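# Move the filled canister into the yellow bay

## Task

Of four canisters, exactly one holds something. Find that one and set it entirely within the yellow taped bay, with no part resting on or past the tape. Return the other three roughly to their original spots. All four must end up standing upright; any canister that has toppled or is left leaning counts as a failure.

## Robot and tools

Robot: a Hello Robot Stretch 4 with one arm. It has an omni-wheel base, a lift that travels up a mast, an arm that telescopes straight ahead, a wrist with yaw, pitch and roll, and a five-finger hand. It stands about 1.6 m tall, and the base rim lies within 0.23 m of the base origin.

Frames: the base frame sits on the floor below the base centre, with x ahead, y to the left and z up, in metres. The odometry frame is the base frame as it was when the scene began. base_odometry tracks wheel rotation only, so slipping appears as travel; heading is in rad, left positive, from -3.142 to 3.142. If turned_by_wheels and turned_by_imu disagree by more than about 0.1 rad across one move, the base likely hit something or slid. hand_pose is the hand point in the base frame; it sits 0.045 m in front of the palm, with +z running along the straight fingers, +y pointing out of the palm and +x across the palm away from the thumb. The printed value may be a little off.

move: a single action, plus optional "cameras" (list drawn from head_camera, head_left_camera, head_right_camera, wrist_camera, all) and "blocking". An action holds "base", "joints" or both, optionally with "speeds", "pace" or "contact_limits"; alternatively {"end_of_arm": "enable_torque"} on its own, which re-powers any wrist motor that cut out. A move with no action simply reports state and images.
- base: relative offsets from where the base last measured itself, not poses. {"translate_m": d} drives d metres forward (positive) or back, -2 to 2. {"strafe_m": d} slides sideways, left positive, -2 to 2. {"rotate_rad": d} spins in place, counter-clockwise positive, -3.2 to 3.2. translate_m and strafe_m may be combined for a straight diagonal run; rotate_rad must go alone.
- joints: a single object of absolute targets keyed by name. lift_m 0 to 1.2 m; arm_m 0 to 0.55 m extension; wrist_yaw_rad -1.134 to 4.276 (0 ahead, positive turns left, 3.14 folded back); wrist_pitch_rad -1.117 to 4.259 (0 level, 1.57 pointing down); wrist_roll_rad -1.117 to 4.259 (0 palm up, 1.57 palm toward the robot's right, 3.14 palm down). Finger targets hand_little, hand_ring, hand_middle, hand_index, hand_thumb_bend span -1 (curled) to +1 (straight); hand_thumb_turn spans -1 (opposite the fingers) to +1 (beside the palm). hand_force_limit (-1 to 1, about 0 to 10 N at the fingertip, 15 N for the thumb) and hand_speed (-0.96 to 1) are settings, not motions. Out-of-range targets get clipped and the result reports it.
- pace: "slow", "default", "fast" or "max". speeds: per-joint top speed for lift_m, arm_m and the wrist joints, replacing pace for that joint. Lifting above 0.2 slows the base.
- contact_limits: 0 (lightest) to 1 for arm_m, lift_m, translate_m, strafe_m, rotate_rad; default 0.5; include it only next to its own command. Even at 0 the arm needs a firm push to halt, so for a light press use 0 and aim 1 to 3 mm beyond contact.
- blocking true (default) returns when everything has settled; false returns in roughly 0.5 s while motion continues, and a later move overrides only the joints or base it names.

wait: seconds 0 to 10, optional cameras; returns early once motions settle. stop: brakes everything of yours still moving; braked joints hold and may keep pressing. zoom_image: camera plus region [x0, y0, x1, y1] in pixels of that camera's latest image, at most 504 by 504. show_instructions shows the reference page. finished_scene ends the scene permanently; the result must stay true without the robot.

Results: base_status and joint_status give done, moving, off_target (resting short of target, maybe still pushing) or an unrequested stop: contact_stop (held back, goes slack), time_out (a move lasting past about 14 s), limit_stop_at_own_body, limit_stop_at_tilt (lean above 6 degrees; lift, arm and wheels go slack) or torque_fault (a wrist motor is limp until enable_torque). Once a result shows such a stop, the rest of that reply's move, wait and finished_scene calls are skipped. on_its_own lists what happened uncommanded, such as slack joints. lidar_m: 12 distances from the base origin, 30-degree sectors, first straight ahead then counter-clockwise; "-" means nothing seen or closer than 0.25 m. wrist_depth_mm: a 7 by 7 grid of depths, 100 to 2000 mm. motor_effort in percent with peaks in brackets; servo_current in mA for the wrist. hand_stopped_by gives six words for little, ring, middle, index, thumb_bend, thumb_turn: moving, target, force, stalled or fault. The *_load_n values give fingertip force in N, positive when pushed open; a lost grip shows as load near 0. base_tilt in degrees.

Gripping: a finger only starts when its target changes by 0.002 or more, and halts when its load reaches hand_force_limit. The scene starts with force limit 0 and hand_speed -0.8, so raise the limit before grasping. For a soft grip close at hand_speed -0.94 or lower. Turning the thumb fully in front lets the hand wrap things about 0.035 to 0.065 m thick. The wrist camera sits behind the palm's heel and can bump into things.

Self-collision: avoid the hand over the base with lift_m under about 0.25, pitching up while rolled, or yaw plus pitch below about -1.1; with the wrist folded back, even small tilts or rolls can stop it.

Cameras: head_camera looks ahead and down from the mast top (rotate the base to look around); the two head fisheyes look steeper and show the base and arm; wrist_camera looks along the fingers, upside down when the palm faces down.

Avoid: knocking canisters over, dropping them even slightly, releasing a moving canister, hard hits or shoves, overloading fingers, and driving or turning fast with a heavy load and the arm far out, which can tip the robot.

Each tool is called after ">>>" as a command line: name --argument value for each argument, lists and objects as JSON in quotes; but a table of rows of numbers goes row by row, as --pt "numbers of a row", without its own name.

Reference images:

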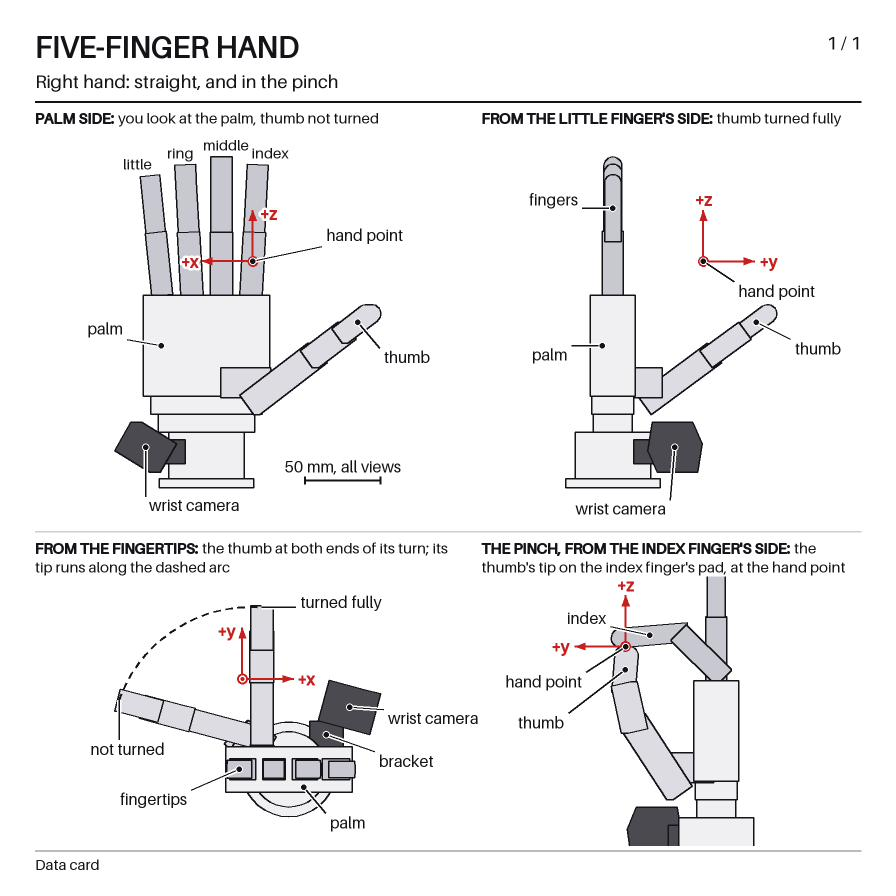

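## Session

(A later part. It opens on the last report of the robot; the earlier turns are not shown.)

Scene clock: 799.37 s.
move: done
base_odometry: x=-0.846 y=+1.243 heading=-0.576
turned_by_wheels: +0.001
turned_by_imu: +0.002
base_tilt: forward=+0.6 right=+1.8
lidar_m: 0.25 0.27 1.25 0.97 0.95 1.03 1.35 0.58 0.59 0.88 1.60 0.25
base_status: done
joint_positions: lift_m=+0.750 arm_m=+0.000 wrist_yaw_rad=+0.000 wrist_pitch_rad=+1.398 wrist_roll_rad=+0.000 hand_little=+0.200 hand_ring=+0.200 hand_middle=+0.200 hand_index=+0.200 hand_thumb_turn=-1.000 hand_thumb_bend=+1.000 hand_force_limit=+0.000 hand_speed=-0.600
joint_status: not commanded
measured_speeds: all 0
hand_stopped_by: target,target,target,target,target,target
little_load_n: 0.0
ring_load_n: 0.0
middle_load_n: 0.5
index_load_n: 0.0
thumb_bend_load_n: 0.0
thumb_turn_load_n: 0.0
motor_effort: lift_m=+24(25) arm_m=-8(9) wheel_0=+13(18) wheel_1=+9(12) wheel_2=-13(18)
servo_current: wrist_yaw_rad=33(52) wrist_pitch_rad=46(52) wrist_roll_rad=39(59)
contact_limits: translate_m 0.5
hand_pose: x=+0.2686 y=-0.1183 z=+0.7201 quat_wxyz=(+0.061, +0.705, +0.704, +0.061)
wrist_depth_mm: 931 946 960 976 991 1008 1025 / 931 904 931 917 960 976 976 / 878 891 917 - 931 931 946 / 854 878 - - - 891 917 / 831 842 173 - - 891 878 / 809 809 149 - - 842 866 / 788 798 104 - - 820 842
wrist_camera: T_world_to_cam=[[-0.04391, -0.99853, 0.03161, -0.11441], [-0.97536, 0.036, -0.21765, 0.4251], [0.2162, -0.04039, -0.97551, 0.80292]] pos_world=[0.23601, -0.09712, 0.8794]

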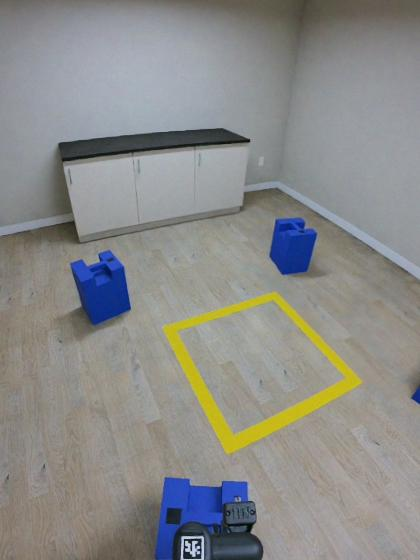

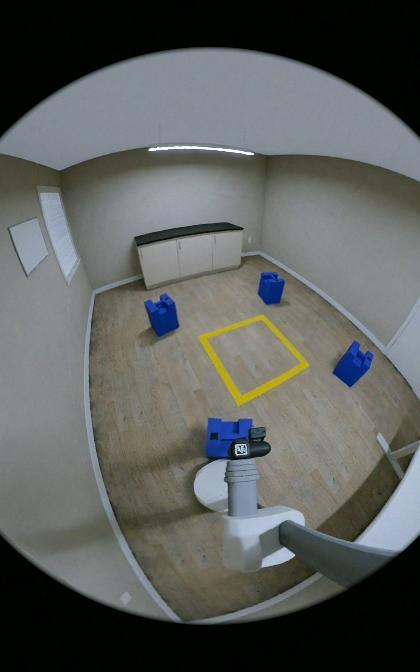

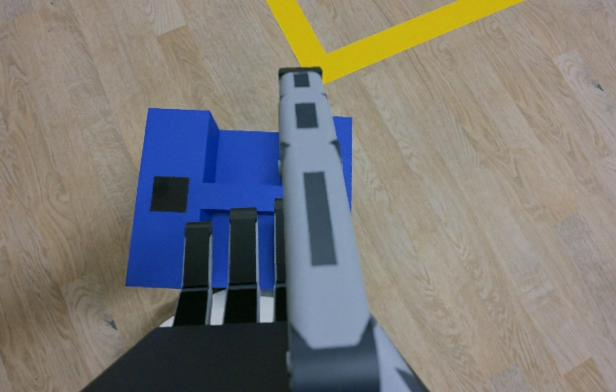

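>>> move --base '{"translate_m": 0.06}' --pace "slow" --contact_limits '{"translate_m": 0.5}' --joints '{"wrist_yaw_rad": -0.9, "lift_m": 0.9}' --cameras '["head_camera", "head_left_camera", "head_right_camera"]'

Scene clock: 806.63 s.
move: done
base_odometry: x=-0.796 y=+1.211 heading=-0.576
turned_by_wheels: +0.000
turned_by_imu: -0.001
base_tilt: forward=+0.7 right=+1.8
lidar_m: 0.25 1.65 1.28 1.00 0.96 1.05 1.41 0.62 0.65 0.99 1.56 0.25
base_status: done
joint_positions: lift_m=+0.900 arm_m=+0.000 wrist_yaw_rad=-0.898 wrist_pitch_rad=+1.398 wrist_roll_rad=+0.000 hand_little=+0.200 hand_ring=+0.200 hand_middle=+0.200 hand_index=+0.200 hand_thumb_turn=-1.000 hand_thumb_bend=+1.000 hand_force_limit=+0.000 hand_speed=-0.600
joint_status: all done
measured_speeds: all 0
hand_stopped_by: target,target,target,target,target,target
little_load_n: 0.0
ring_load_n: 0.0
middle_load_n: 0.5
index_load_n: 0.0
thumb_bend_load_n: -0.5
thumb_turn_load_n: 0.0
motor_effort: lift_m=+25(27) arm_m=-8(9) wheel_0=+11(16) wheel_1=+7(14) wheel_2=-17(23)
servo_current: wrist_yaw_rad=33(130) wrist_pitch_rad=26(46) wrist_roll_rad=59(72)
contact_limits: translate_m 0.5
hand_pose: x=+0.1395 y=-0.1498 z=+0.8700 quat_wxyz=(+0.081, +0.940, +0.329, +0.028)
wrist_depth_mm: 1098 1098 1138 1138 1138 1160 1182 / 1060 1098 1098 1098 1118 1160 1182 / 1025 1060 1060 1060 1078 1078 1118 / 1025 1008 - - - 1060 1078 / 976 - 172 - - 1025 1042 / 946 946 149 - - 1008 991 / 904 946 104 - - 976 976

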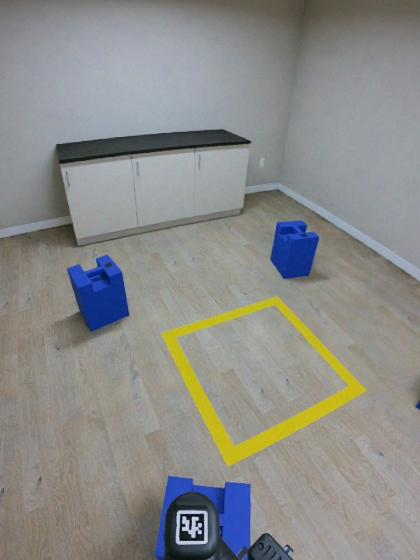

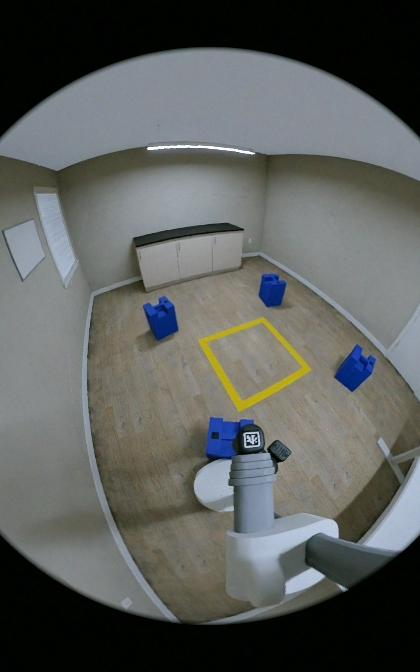

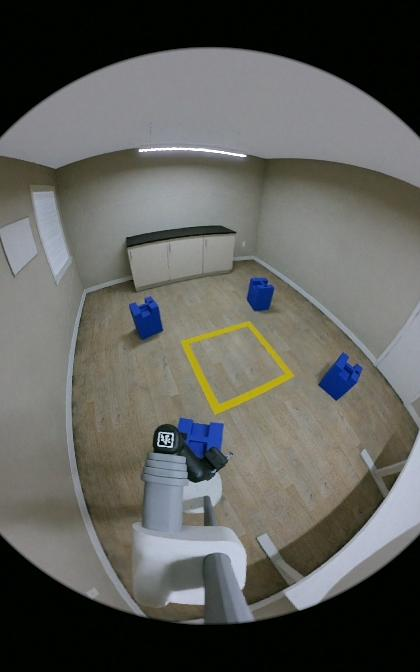

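>>> move --joints '{"lift_m": 0.55, "wrist_yaw_rad": -1.1}' --cameras '["head_camera"]'

>>> zoom_image --camera "head_camera" --region '[120, 420, 280, 560]'

Scene clock: 814.80 s.
move: done
base_odometry: x=-0.796 y=+1.211 heading=-0.576
turned_by_wheels: +0.000
turned_by_imu: -0.001
base_tilt: forward=+0.5 right=+1.8
lidar_m: 0.25 0.27 1.28 0.99 0.97 1.04 1.40 0.62 0.65 0.98 1.57 0.25
base_status: not commanded
joint_positions: lift_m=+0.550 arm_m=+0.000 wrist_yaw_rad=-1.098 wrist_pitch_rad=+1.398 wrist_roll_rad=+0.000 hand_little=+0.200 hand_ring=+0.200 hand_middle=+0.200 hand_index=+0.200 hand_thumb_turn=-1.000 hand_thumb_bend=+1.000 hand_force_limit=+0.000 hand_speed=-0.600
joint_status: all done
measured_speeds: all 0
hand_stopped_by: target,target,target,target,target,target
little_load_n: 0.0
ring_load_n: 0.0
middle_load_n: 0.0
index_load_n: 0.0
thumb_bend_load_n: 0.0
thumb_turn_load_n: 0.0
motor_effort: lift_m=+16(24) arm_m=-8(9) wheel_0=+10(11) wheel_1=+7(7) wheel_2=-17(17)
servo_current: wrist_yaw_rad=33(78) wrist_pitch_rad=33(46) wrist_roll_rad=33(72)
contact_limits: translate_m 0.5
hand_pose: x=+0.1103 y=-0.1405 z=+0.5208 quat_wxyz=(+0.084, +0.969, +0.233, +0.020)
wrist_depth_mm: - 741 750 750 768 778 778 / - 723 715 723 741 759 759 / - - 707 - 723 723 723 / - - - - - 699 699 / - - 173 - - 683 683 / - - 149 - - 654 661 / - - 104 - - 282 647

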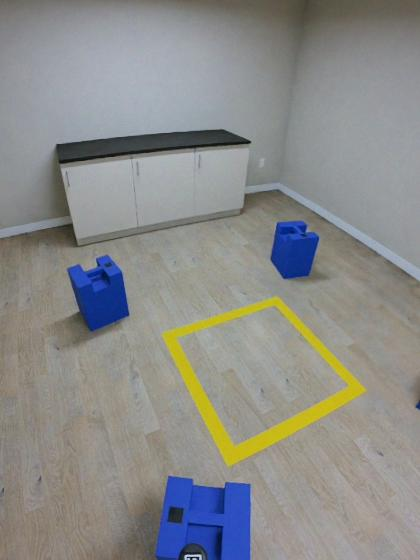

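Scaled by 3.150 from the camera's image (finer frame: 1200x1600).

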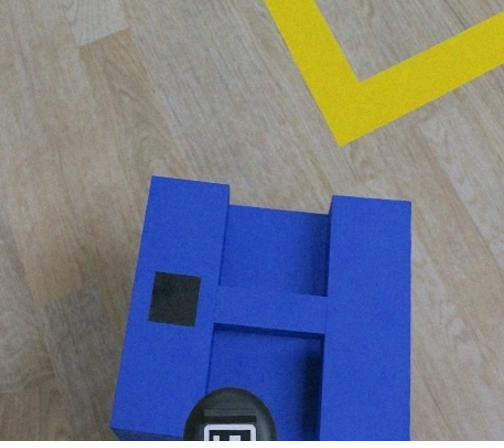

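>>> move --base '{"translate_m": -0.02, "strafe_m": 0.065}' --pace "slow"

>>> move --base '{"translate_m": 0.10}' --pace "slow" --contact_limits '{"translate_m": 0.5}' --cameras '["head_camera", "head_left_camera"]'

>>> zoom_image --camera "head_camera" --region '[120, 420, 280, 560]'

Scene clock: 829.70 s.
move: done
base_odometry: x=-0.777 y=+1.277 heading=-0.576
turned_by_wheels: +0.000
turned_by_imu: +0.000
base_tilt: forward=+0.6 right=+1.9
lidar_m: 0.25 1.63 1.21 0.94 0.91 0.99 1.42 0.64 0.67 0.97 0.31 0.25
base_status: done
joint_positions: lift_m=+0.550 arm_m=+0.000 wrist_yaw_rad=-1.098 wrist_pitch_rad=+1.398 wrist_roll_rad=+0.000 hand_little=+0.200 hand_ring=+0.200 hand_middle=+0.200 hand_index=+0.200 hand_thumb_turn=-1.000 hand_thumb_bend=+1.000 hand_force_limit=+0.000 hand_speed=-0.600
joint_status: not commanded
measured_speeds: all 0
hand_stopped_by: target,target,target,target,target,target
little_load_n: 0.0
ring_load_n: 0.0
middle_load_n: 0.0
index_load_n: 0.0
thumb_bend_load_n: 0.0
thumb_turn_load_n: 0.0
motor_effort: lift_m=+16(16) arm_m=-9(9) wheel_0=-1(10) wheel_1=+1(11) wheel_2=+2(17)
servo_current: wrist_yaw_rad=39(52) wrist_pitch_rad=33(46) wrist_roll_rad=59(65)
hand_pose: x=+0.1103 y=-0.1405 z=+0.5208 quat_wxyz=(+0.084, +0.969, +0.233, +0.020)
wrist_depth_mm: - - 750 759 759 759 778 / - - - 715 732 750 759 / - - - - 715 715 732 / - - - - - 707 699 / - - 172 - - 676 676 / - - 148 - - 654 668 / - 312 104 - - 281 647
pictures: none

Scene clock: 832.00 s.
move: done
base_odometry: x=-0.694 y=+1.223 heading=-0.575
turned_by_wheels: +0.000
turned_by_imu: +0.002
base_tilt: forward=+0.6 right=+1.8
lidar_m: 0.25 1.53 1.25 0.95 0.95 1.03 1.50 0.69 0.76 1.12 0.25 0.25
base_status: done
joint_positions: lift_m=+0.550 arm_m=+0.000 wrist_yaw_rad=-1.098 wrist_pitch_rad=+1.398 wrist_roll_rad=+0.000 hand_little=+0.200 hand_ring=+0.200 hand_middle=+0.200 hand_index=+0.200 hand_thumb_turn=-1.000 hand_thumb_bend=+1.000 hand_force_limit=+0.000 hand_speed=-0.600
joint_status: not commanded
measured_speeds: all 0
hand_stopped_by: target,target,target,target,target,target
little_load_n: 0.0
ring_load_n: 0.0
middle_load_n: 0.0
index_load_n: 0.0
thumb_bend_load_n: 0.0
thumb_turn_load_n: 0.0
motor_effort: lift_m=+16(16) arm_m=-8(9) wheel_0=+14(17) wheel_1=+4(11) wheel_2=-13(19)
servo_current: wrist_yaw_rad=33(65) wrist_pitch_rad=39(52) wrist_roll_rad=46(65)
contact_limits: translate_m 0.5
hand_pose: x=+0.1103 y=-0.1405 z=+0.5208 quat_wxyz=(+0.084, +0.969, +0.233, +0.020)
wrist_depth_mm: 723 - 759 750 768 778 778 / 707 - - 123 750 750 759 / - - - - 715 741 741 / - - - - - 691 707 / - - 172 - - 668 683 / - - 148 - - 661 668 / - - 104 - - 282 640

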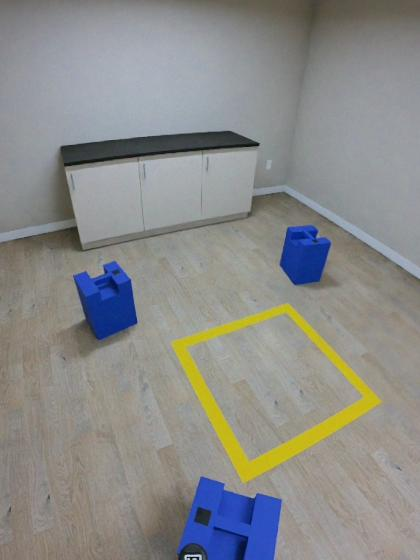

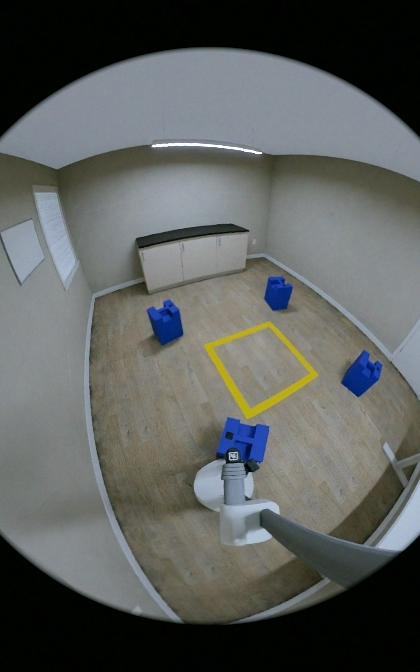

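Scaled by 3.150 from the camera's image (finer frame: 1200x1600).

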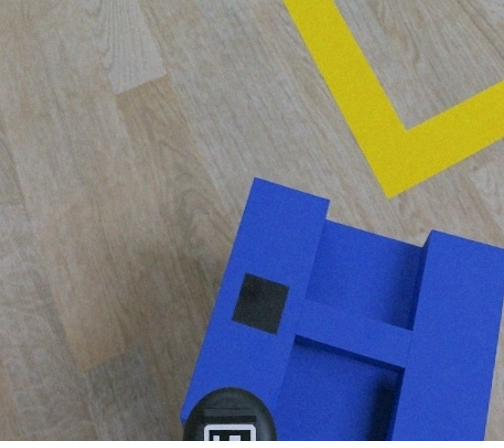

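>>> move --base '{"translate_m": -0.02}' --pace "slow"

>>> move --base '{"rotate_rad": -0.36}' --pace "slow"

>>> move --base '{"translate_m": 0.12}' --pace "slow" --contact_limits '{"translate_m": 0.5}' --cameras '["head_camera"]'

>>> zoom_image --camera "head_camera" --region '[120, 420, 280, 560]'

Scene clock: 858.03 s.
move: done
base_odometry: x=-0.710 y=+1.233 heading=-0.575
turned_by_wheels: +0.000
turned_by_imu: +0.000
base_tilt: forward=+0.6 right=+1.7
lidar_m: 0.25 1.54 1.25 0.95 0.94 1.01 1.48 0.71 0.75 1.12 0.25 0.25
base_status: done
joint_positions: lift_m=+0.550 arm_m=+0.000 wrist_yaw_rad=-1.098 wrist_pitch_rad=+1.398 wrist_roll_rad=+0.000 hand_little=+0.200 hand_ring=+0.200 hand_middle=+0.200 hand_index=+0.200 hand_thumb_turn=-1.000 hand_thumb_bend=+1.000 hand_force_limit=+0.000 hand_speed=-0.600
joint_status: not commanded
measured_speeds: all 0
hand_stopped_by: target,target,target,target,target,target
little_load_n: 0.0
ring_load_n: 0.0
middle_load_n: 0.0
index_load_n: 0.0
thumb_bend_load_n: 0.0
thumb_turn_load_n: 0.0
motor_effort: lift_m=+16(16) arm_m=-8(9) wheel_0=-2(14) wheel_1=+0(6) wheel_2=+2(13)
servo_current: wrist_yaw_rad=46(59) wrist_pitch_rad=33(46) wrist_roll_rad=65(65)
hand_pose: x=+0.1103 y=-0.1405 z=+0.5208 quat_wxyz=(+0.084, +0.969, +0.233, +0.020)
wrist_depth_mm: 723 - 750 759 768 768 788 / - - - 123 741 750 741 / - - - - 715 723 723 / - - - - - 699 707 / - - 172 - - 676 683 / - - 149 - - 661 661 / - 609 104 - - 283 647
pictures: none

Scene clock: 859.53 s.
move: done
base_odometry: x=-0.710 y=+1.234 heading=-0.935
turned_by_wheels: -0.360
turned_by_imu: -0.354
base_tilt: forward=+0.7 right=+1.9
lidar_m: 0.25 0.25 1.60 1.11 0.94 0.95 1.10 1.45 0.70 0.79 1.40 0.25
base_status: done
joint_positions: lift_m=+0.550 arm_m=+0.000 wrist_yaw_rad=-1.098 wrist_pitch_rad=+1.398 wrist_roll_rad=+0.000 hand_little=+0.200 hand_ring=+0.200 hand_middle=+0.200 hand_index=+0.200 hand_thumb_turn=-1.000 hand_thumb_bend=+1.000 hand_force_limit=+0.000 hand_speed=-0.600
joint_status: not commanded
measured_speeds: all 0
hand_stopped_by: target,target,target,target,target,target
little_load_n: 0.0
ring_load_n: 0.0
middle_load_n: 0.0
index_load_n: 0.0
thumb_bend_load_n: 0.0
thumb_turn_load_n: 0.0
motor_effort: lift_m=+16(16) arm_m=-9(9) wheel_0=+2(7) wheel_1=+1(6) wheel_2=+1(7)
servo_current: wrist_yaw_rad=39(65) wrist_pitch_rad=39(46) wrist_roll_rad=33(65)
hand_pose: x=+0.1103 y=-0.1405 z=+0.5208 quat_wxyz=(+0.084, +0.969, +0.233, +0.020)
wrist_depth_mm: 732 741 741 759 768 778 788 / 715 715 715 723 741 750 759 / - - 691 - 715 723 732 / - - 683 - - 699 707 / - - 172 - - 676 691 / - - 149 - - 654 668 / - - 104 - - 282 654
pictures: none

Scene clock: 862.00 s.
move: done
base_odometry: x=-0.640 y=+1.138 heading=-0.935
turned_by_wheels: +0.000
turned_by_imu: +0.005
base_tilt: forward=+0.6 right=+1.7
lidar_m: 0.26 0.25 1.50 1.19 1.03 1.02 1.20 1.53 0.77 0.88 1.53 0.25
base_status: done
joint_positions: lift_m=+0.550 arm_m=+0.000 wrist_yaw_rad=-1.099 wrist_pitch_rad=+1.398 wrist_roll_rad=+0.000 hand_little=+0.200 hand_ring=+0.200 hand_middle=+0.200 hand_index=+0.200 hand_thumb_turn=-1.000 hand_thumb_bend=+1.000 hand_force_limit=+0.000 hand_speed=-0.600
joint_status: not commanded
measured_speeds: all 0
hand_stopped_by: target,target,target,target,target,target
little_load_n: 0.0
ring_load_n: 0.0
middle_load_n: 0.0
index_load_n: 0.0
thumb_bend_load_n: 0.0
thumb_turn_load_n: 0.0
motor_effort: lift_m=+16(16) arm_m=-8(9) wheel_0=+9(22) wheel_1=+9(16) wheel_2=-18(23)
servo_current: wrist_yaw_rad=46(52) wrist_pitch_rad=33(46) wrist_roll_rad=33(65)
contact_limits: translate_m 0.5
hand_pose: x=+0.1103 y=-0.1405 z=+0.5207 quat_wxyz=(+0.084, +0.969, +0.233, +0.020)
wrist_depth_mm: 723 741 741 750 768 778 778 / - 715 723 723 732 750 759 / - - 699 - 715 723 732 / - - 676 - - 699 707 / - - 172 - - 676 683 / - - 149 - - 661 654 / - - 104 - - 282 640

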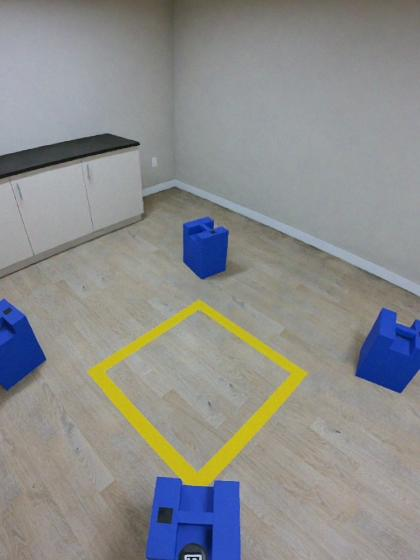

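Scaled by 3.150 from the camera's image (finer frame: 1200x1600).

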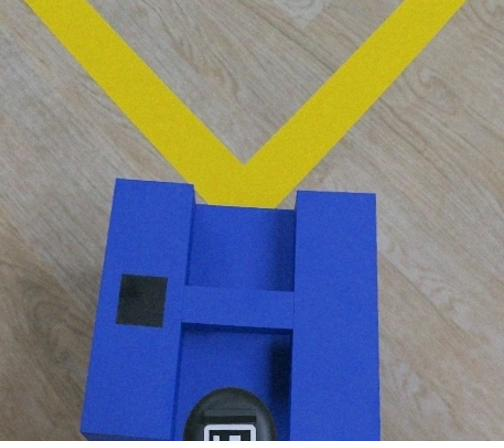

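>>> move --base '{"translate_m": 0.12}' --pace "slow" --contact_limits '{"translate_m": 0.5}' --cameras '["head_camera"]'

>>> zoom_image --camera "head_camera" --region '[120, 420, 280, 560]'

Scene clock: 877.27 s.
move: done
base_odometry: x=-0.569 y=+1.042 heading=-0.935
turned_by_wheels: +0.000
turned_by_imu: -0.001
base_tilt: forward=+0.7 right=+1.8
lidar_m: 0.25 0.25 1.41 1.28 1.11 1.11 1.31 1.61 0.84 1.00 1.42 0.27
base_status: done
joint_positions: lift_m=+0.550 arm_m=+0.000 wrist_yaw_rad=-1.099 wrist_pitch_rad=+1.398 wrist_roll_rad=+0.000 hand_little=+0.200 hand_ring=+0.200 hand_middle=+0.200 hand_index=+0.200 hand_thumb_turn=-1.000 hand_thumb_bend=+1.000 hand_force_limit=+0.000 hand_speed=-0.600
joint_status: not commanded
measured_speeds: all 0
hand_stopped_by: target,target,target,target,target,target
little_load_n: 0.0
ring_load_n: 0.0
middle_load_n: 0.0
index_load_n: 0.0
thumb_bend_load_n: 0.0
thumb_turn_load_n: 0.0
motor_effort: lift_m=+16(16) arm_m=-8(9) wheel_0=+11(14) wheel_1=+8(13) wheel_2=-17(25)
servo_current: wrist_yaw_rad=39(65) wrist_pitch_rad=39(52) wrist_roll_rad=46(72)
contact_limits: translate_m 0.5
hand_pose: x=+0.1103 y=-0.1405 z=+0.5207 quat_wxyz=(+0.084, +0.969, +0.233, +0.020)
wrist_depth_mm: 732 750 750 750 768 768 778 / - 715 723 715 741 750 759 / - - 707 - 723 715 732 / - - 683 - - 699 707 / - - 172 - - 676 683 / - - 148 - - 661 668 / - - 104 - - 281 647

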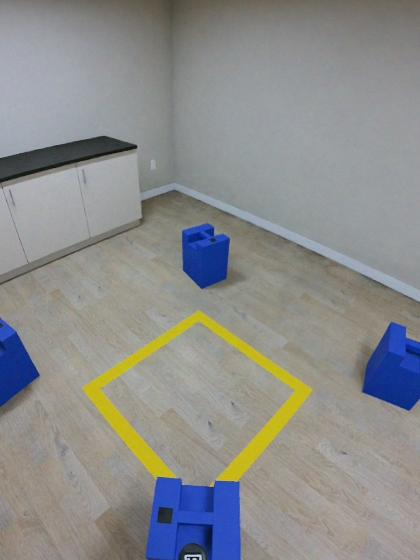

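Scaled by 3.150 from the camera's image (finer frame: 1200x1600).

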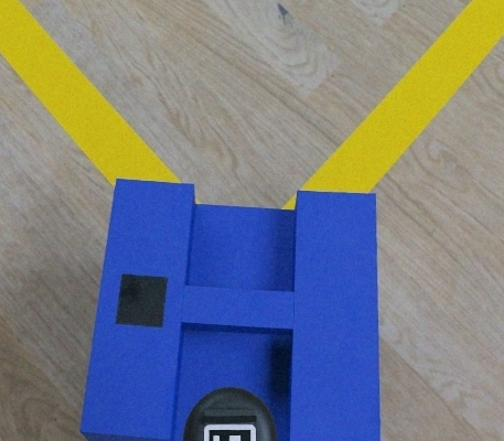

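>>> move --base '{"translate_m": 0.25}' --pace "slow" --contact_limits '{"translate_m": 0.5}' --cameras '["head_camera"]'

>>> zoom_image --camera "head_camera" --region '[120, 420, 280, 560]'

Scene clock: 885.00 s.
move: done
base_odometry: x=-0.421 y=+0.841 heading=-0.935
turned_by_wheels: +0.000
turned_by_imu: -0.001
base_tilt: forward=+0.6 right=+1.7
lidar_m: 0.25 0.25 1.26 1.50 1.29 1.29 1.51 1.02 1.03 1.22 1.25 0.25
base_status: done
joint_positions: lift_m=+0.550 arm_m=+0.000 wrist_yaw_rad=-1.099 wrist_pitch_rad=+1.398 wrist_roll_rad=+0.000 hand_little=+0.200 hand_ring=+0.200 hand_middle=+0.200 hand_index=+0.200 hand_thumb_turn=-1.000 hand_thumb_bend=+1.000 hand_force_limit=+0.000 hand_speed=-0.600
joint_status: not commanded
measured_speeds: all 0
hand_stopped_by: target,target,target,target,target,target
little_load_n: -0.5
ring_load_n: 0.0
middle_load_n: 0.0
index_load_n: 0.0
thumb_bend_load_n: 0.0
thumb_turn_load_n: 0.0
motor_effort: lift_m=+16(16) arm_m=-8(9) wheel_0=+9(15) wheel_1=+8(14) wheel_2=-17(24)
servo_current: wrist_yaw_rad=46(65) wrist_pitch_rad=33(52) wrist_roll_rad=33(72)
contact_limits: translate_m 0.5
hand_pose: x=+0.1103 y=-0.1405 z=+0.5207 quat_wxyz=(+0.084, +0.969, +0.233, +0.020)
wrist_depth_mm: 723 732 741 759 759 768 778 / 707 707 723 732 741 750 759 / - - 707 - 723 723 723 / - - 683 - - 699 707 / - - 173 - - 676 676 / - - 148 - - 654 654 / - - 104 - - 282 647

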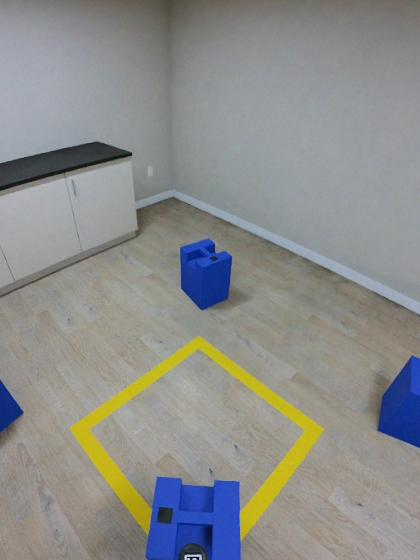

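Scaled by 3.150 from the camera's image (finer frame: 1200x1600).

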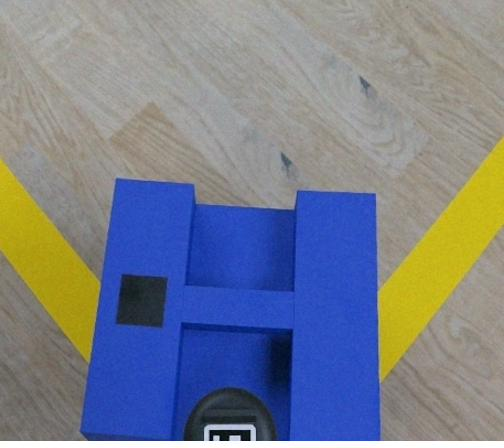

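>>> move --base '{"translate_m": 0.30}' --pace "slow" --contact_limits '{"translate_m": 0.5}' --cameras '["head_camera"]'

>>> move --base '{"translate_m": 0.14}' --pace "slow" --contact_limits '{"translate_m": 0.5}' --cameras '["head_camera", "head_left_camera", "head_right_camera"]'

Scene clock: 895.83 s.
move: done
base_odometry: x=-0.243 y=+0.600 heading=-0.935
turned_by_wheels: +0.000
turned_by_imu: -0.001
base_tilt: forward=+0.5 right=+1.8
lidar_m: 0.25 0.25 1.09 1.72 1.51 1.50 1.73 1.22 1.24 1.45 1.09 0.25
base_status: done
joint_positions: lift_m=+0.550 arm_m=+0.000 wrist_yaw_rad=-1.099 wrist_pitch_rad=+1.398 wrist_roll_rad=+0.000 hand_little=+0.200 hand_ring=+0.200 hand_middle=+0.200 hand_index=+0.200 hand_thumb_turn=-1.000 hand_thumb_bend=+1.000 hand_force_limit=+0.000 hand_speed=-0.600
joint_status: not commanded
measured_speeds: all 0
hand_stopped_by: target,target,target,target,target,target
little_load_n: 0.0
ring_load_n: 0.0
middle_load_n: 0.0
index_load_n: 0.0
thumb_bend_load_n: 0.0
thumb_turn_load_n: 0.0
motor_effort: lift_m=+16(16) arm_m=-8(9) wheel_0=+11(15) wheel_1=+8(14) wheel_2=-17(24)
servo_current: wrist_yaw_rad=46(52) wrist_pitch_rad=26(52) wrist_roll_rad=39(65)
contact_limits: translate_m 0.5
hand_pose: x=+0.1103 y=-0.1405 z=+0.5207 quat_wxyz=(+0.084, +0.969, +0.233, +0.020)
wrist_depth_mm: 723 741 750 759 768 768 788 / 715 715 723 122 750 750 750 / - - 699 - 723 723 723 / - - 683 - - 699 699 / - - 173 - - 676 683 / - - 149 - - 654 661 / - - 104 - - 282 647

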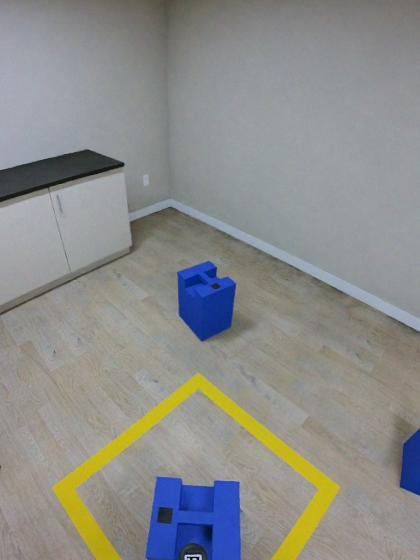

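Scene clock: 898.50 s.
move: done
base_odometry: x=-0.160 y=+0.488 heading=-0.935
turned_by_wheels: +0.000
turned_by_imu: +0.000
base_tilt: forward=+0.5 right=+1.8
lidar_m: 0.25 0.25 1.03 1.08 1.60 1.59 1.85 1.34 1.33 1.11 1.03 0.25
base_status: done
joint_positions: lift_m=+0.550 arm_m=+0.000 wrist_yaw_rad=-1.099 wrist_pitch_rad=+1.398 wrist_roll_rad=+0.000 hand_little=+0.200 hand_ring=+0.200 hand_middle=+0.200 hand_index=+0.200 hand_thumb_turn=-1.000 hand_thumb_bend=+1.000 hand_force_limit=+0.000 hand_speed=-0.600
joint_status: not commanded
measured_speeds: all 0
hand_stopped_by: target,target,target,target,target,target
little_load_n: 0.0
ring_load_n: 0.5
middle_load_n: 0.0
index_load_n: 0.0
thumb_bend_load_n: 0.0
thumb_turn_load_n: 0.0
motor_effort: lift_m=+16(16) arm_m=-9(9) wheel_0=+9(15) wheel_1=+9(14) wheel_2=-16(24)
servo_current: wrist_yaw_rad=33(52) wrist_pitch_rad=20(52) wrist_roll_rad=59(65)
contact_limits: translate_m 0.5
hand_pose: x=+0.1103 y=-0.1405 z=+0.5207 quat_wxyz=(+0.084, +0.969, +0.233, +0.020)
wrist_depth_mm: 732 741 741 750 759 768 798 / - 715 715 123 741 750 759 / - - 699 - 723 723 732 / - - 683 - - 699 707 / - - 172 - - 683 683 / - - 149 - - 661 661 / - - 104 - - 282 640

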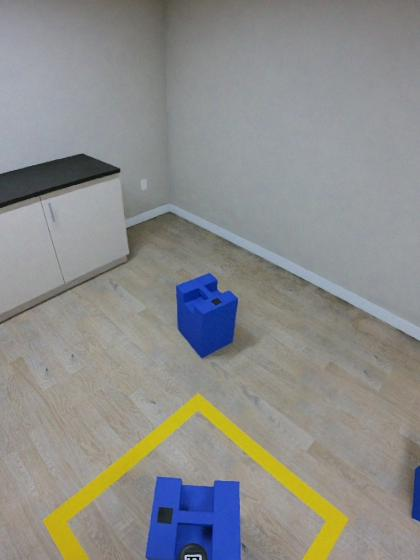

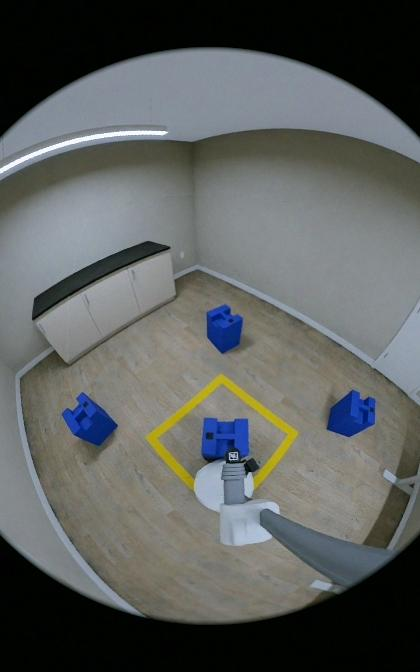

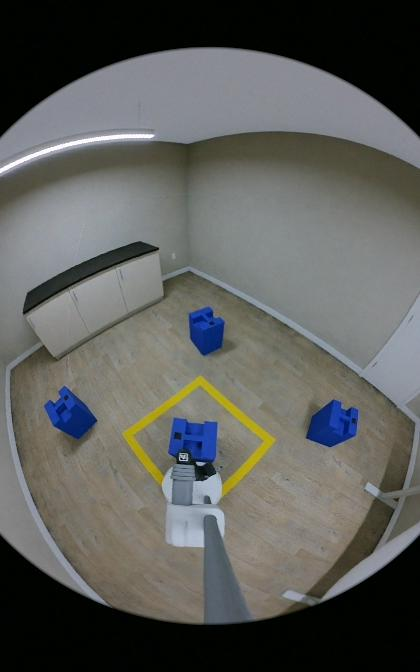

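>>> move --base '{"translate_m": -0.35}' --pace "slow" --cameras '["head_camera", "head_left_camera"]'

>>> zoom_image --camera "head_camera" --region '[40, 320, 380, 560]'

Scene clock: 909.03 s.
move: done
base_odometry: x=-0.368 y=+0.770 heading=-0.935
turned_by_wheels: +0.000
turned_by_imu: -0.001
base_tilt: forward=+0.7 right=+1.8
lidar_m: 0.55 2.26 1.20 1.55 1.34 1.34 1.57 1.07 1.09 1.28 1.20 2.38
base_status: done
joint_positions: lift_m=+0.550 arm_m=+0.000 wrist_yaw_rad=-1.099 wrist_pitch_rad=+1.398 wrist_roll_rad=+0.000 hand_little=+0.200 hand_ring=+0.200 hand_middle=+0.200 hand_index=+0.200 hand_thumb_turn=-1.000 hand_thumb_bend=+1.000 hand_force_limit=+0.000 hand_speed=-0.600
joint_status: not commanded
measured_speeds: all 0
hand_stopped_by: target,target,target,target,target,target
little_load_n: 0.0
ring_load_n: 0.0
middle_load_n: 0.0
index_load_n: 0.0
thumb_bend_load_n: 0.0
thumb_turn_load_n: 0.0
motor_effort: lift_m=+16(16) arm_m=-9(9) wheel_0=-1(9) wheel_1=-2(8) wheel_2=+1(15)
servo_current: wrist_yaw_rad=33(59) wrist_pitch_rad=26(46) wrist_roll_rad=52(65)
hand_pose: x=+0.1103 y=-0.1405 z=+0.5207 quat_wxyz=(+0.084, +0.969, +0.233, +0.020)
wrist_depth_mm: 723 732 759 759 759 778 788 / 715 715 723 723 741 741 750 / - 691 699 - 715 723 732 / 668 661 676 - - 691 699 / 640 647 175 - - 683 683 / 627 634 149 - - 654 661 / 615 615 104 - - 277 647

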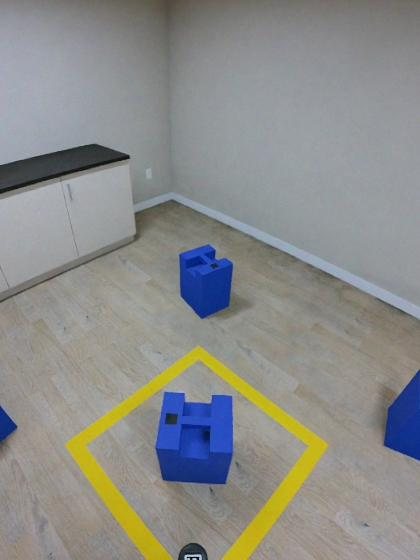

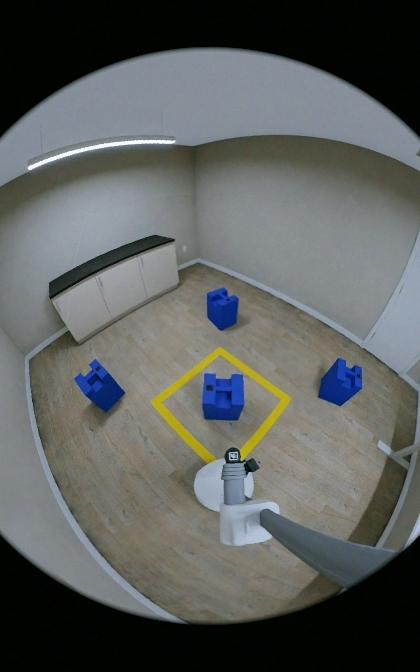

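Scaled by 1.482 from the camera's image (finer frame: 1200x1600).

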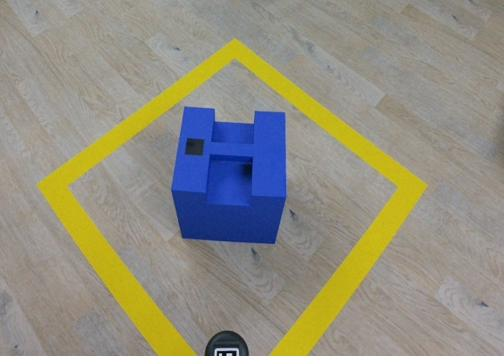

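>>> finished_scene

The scene is finished: the task was done.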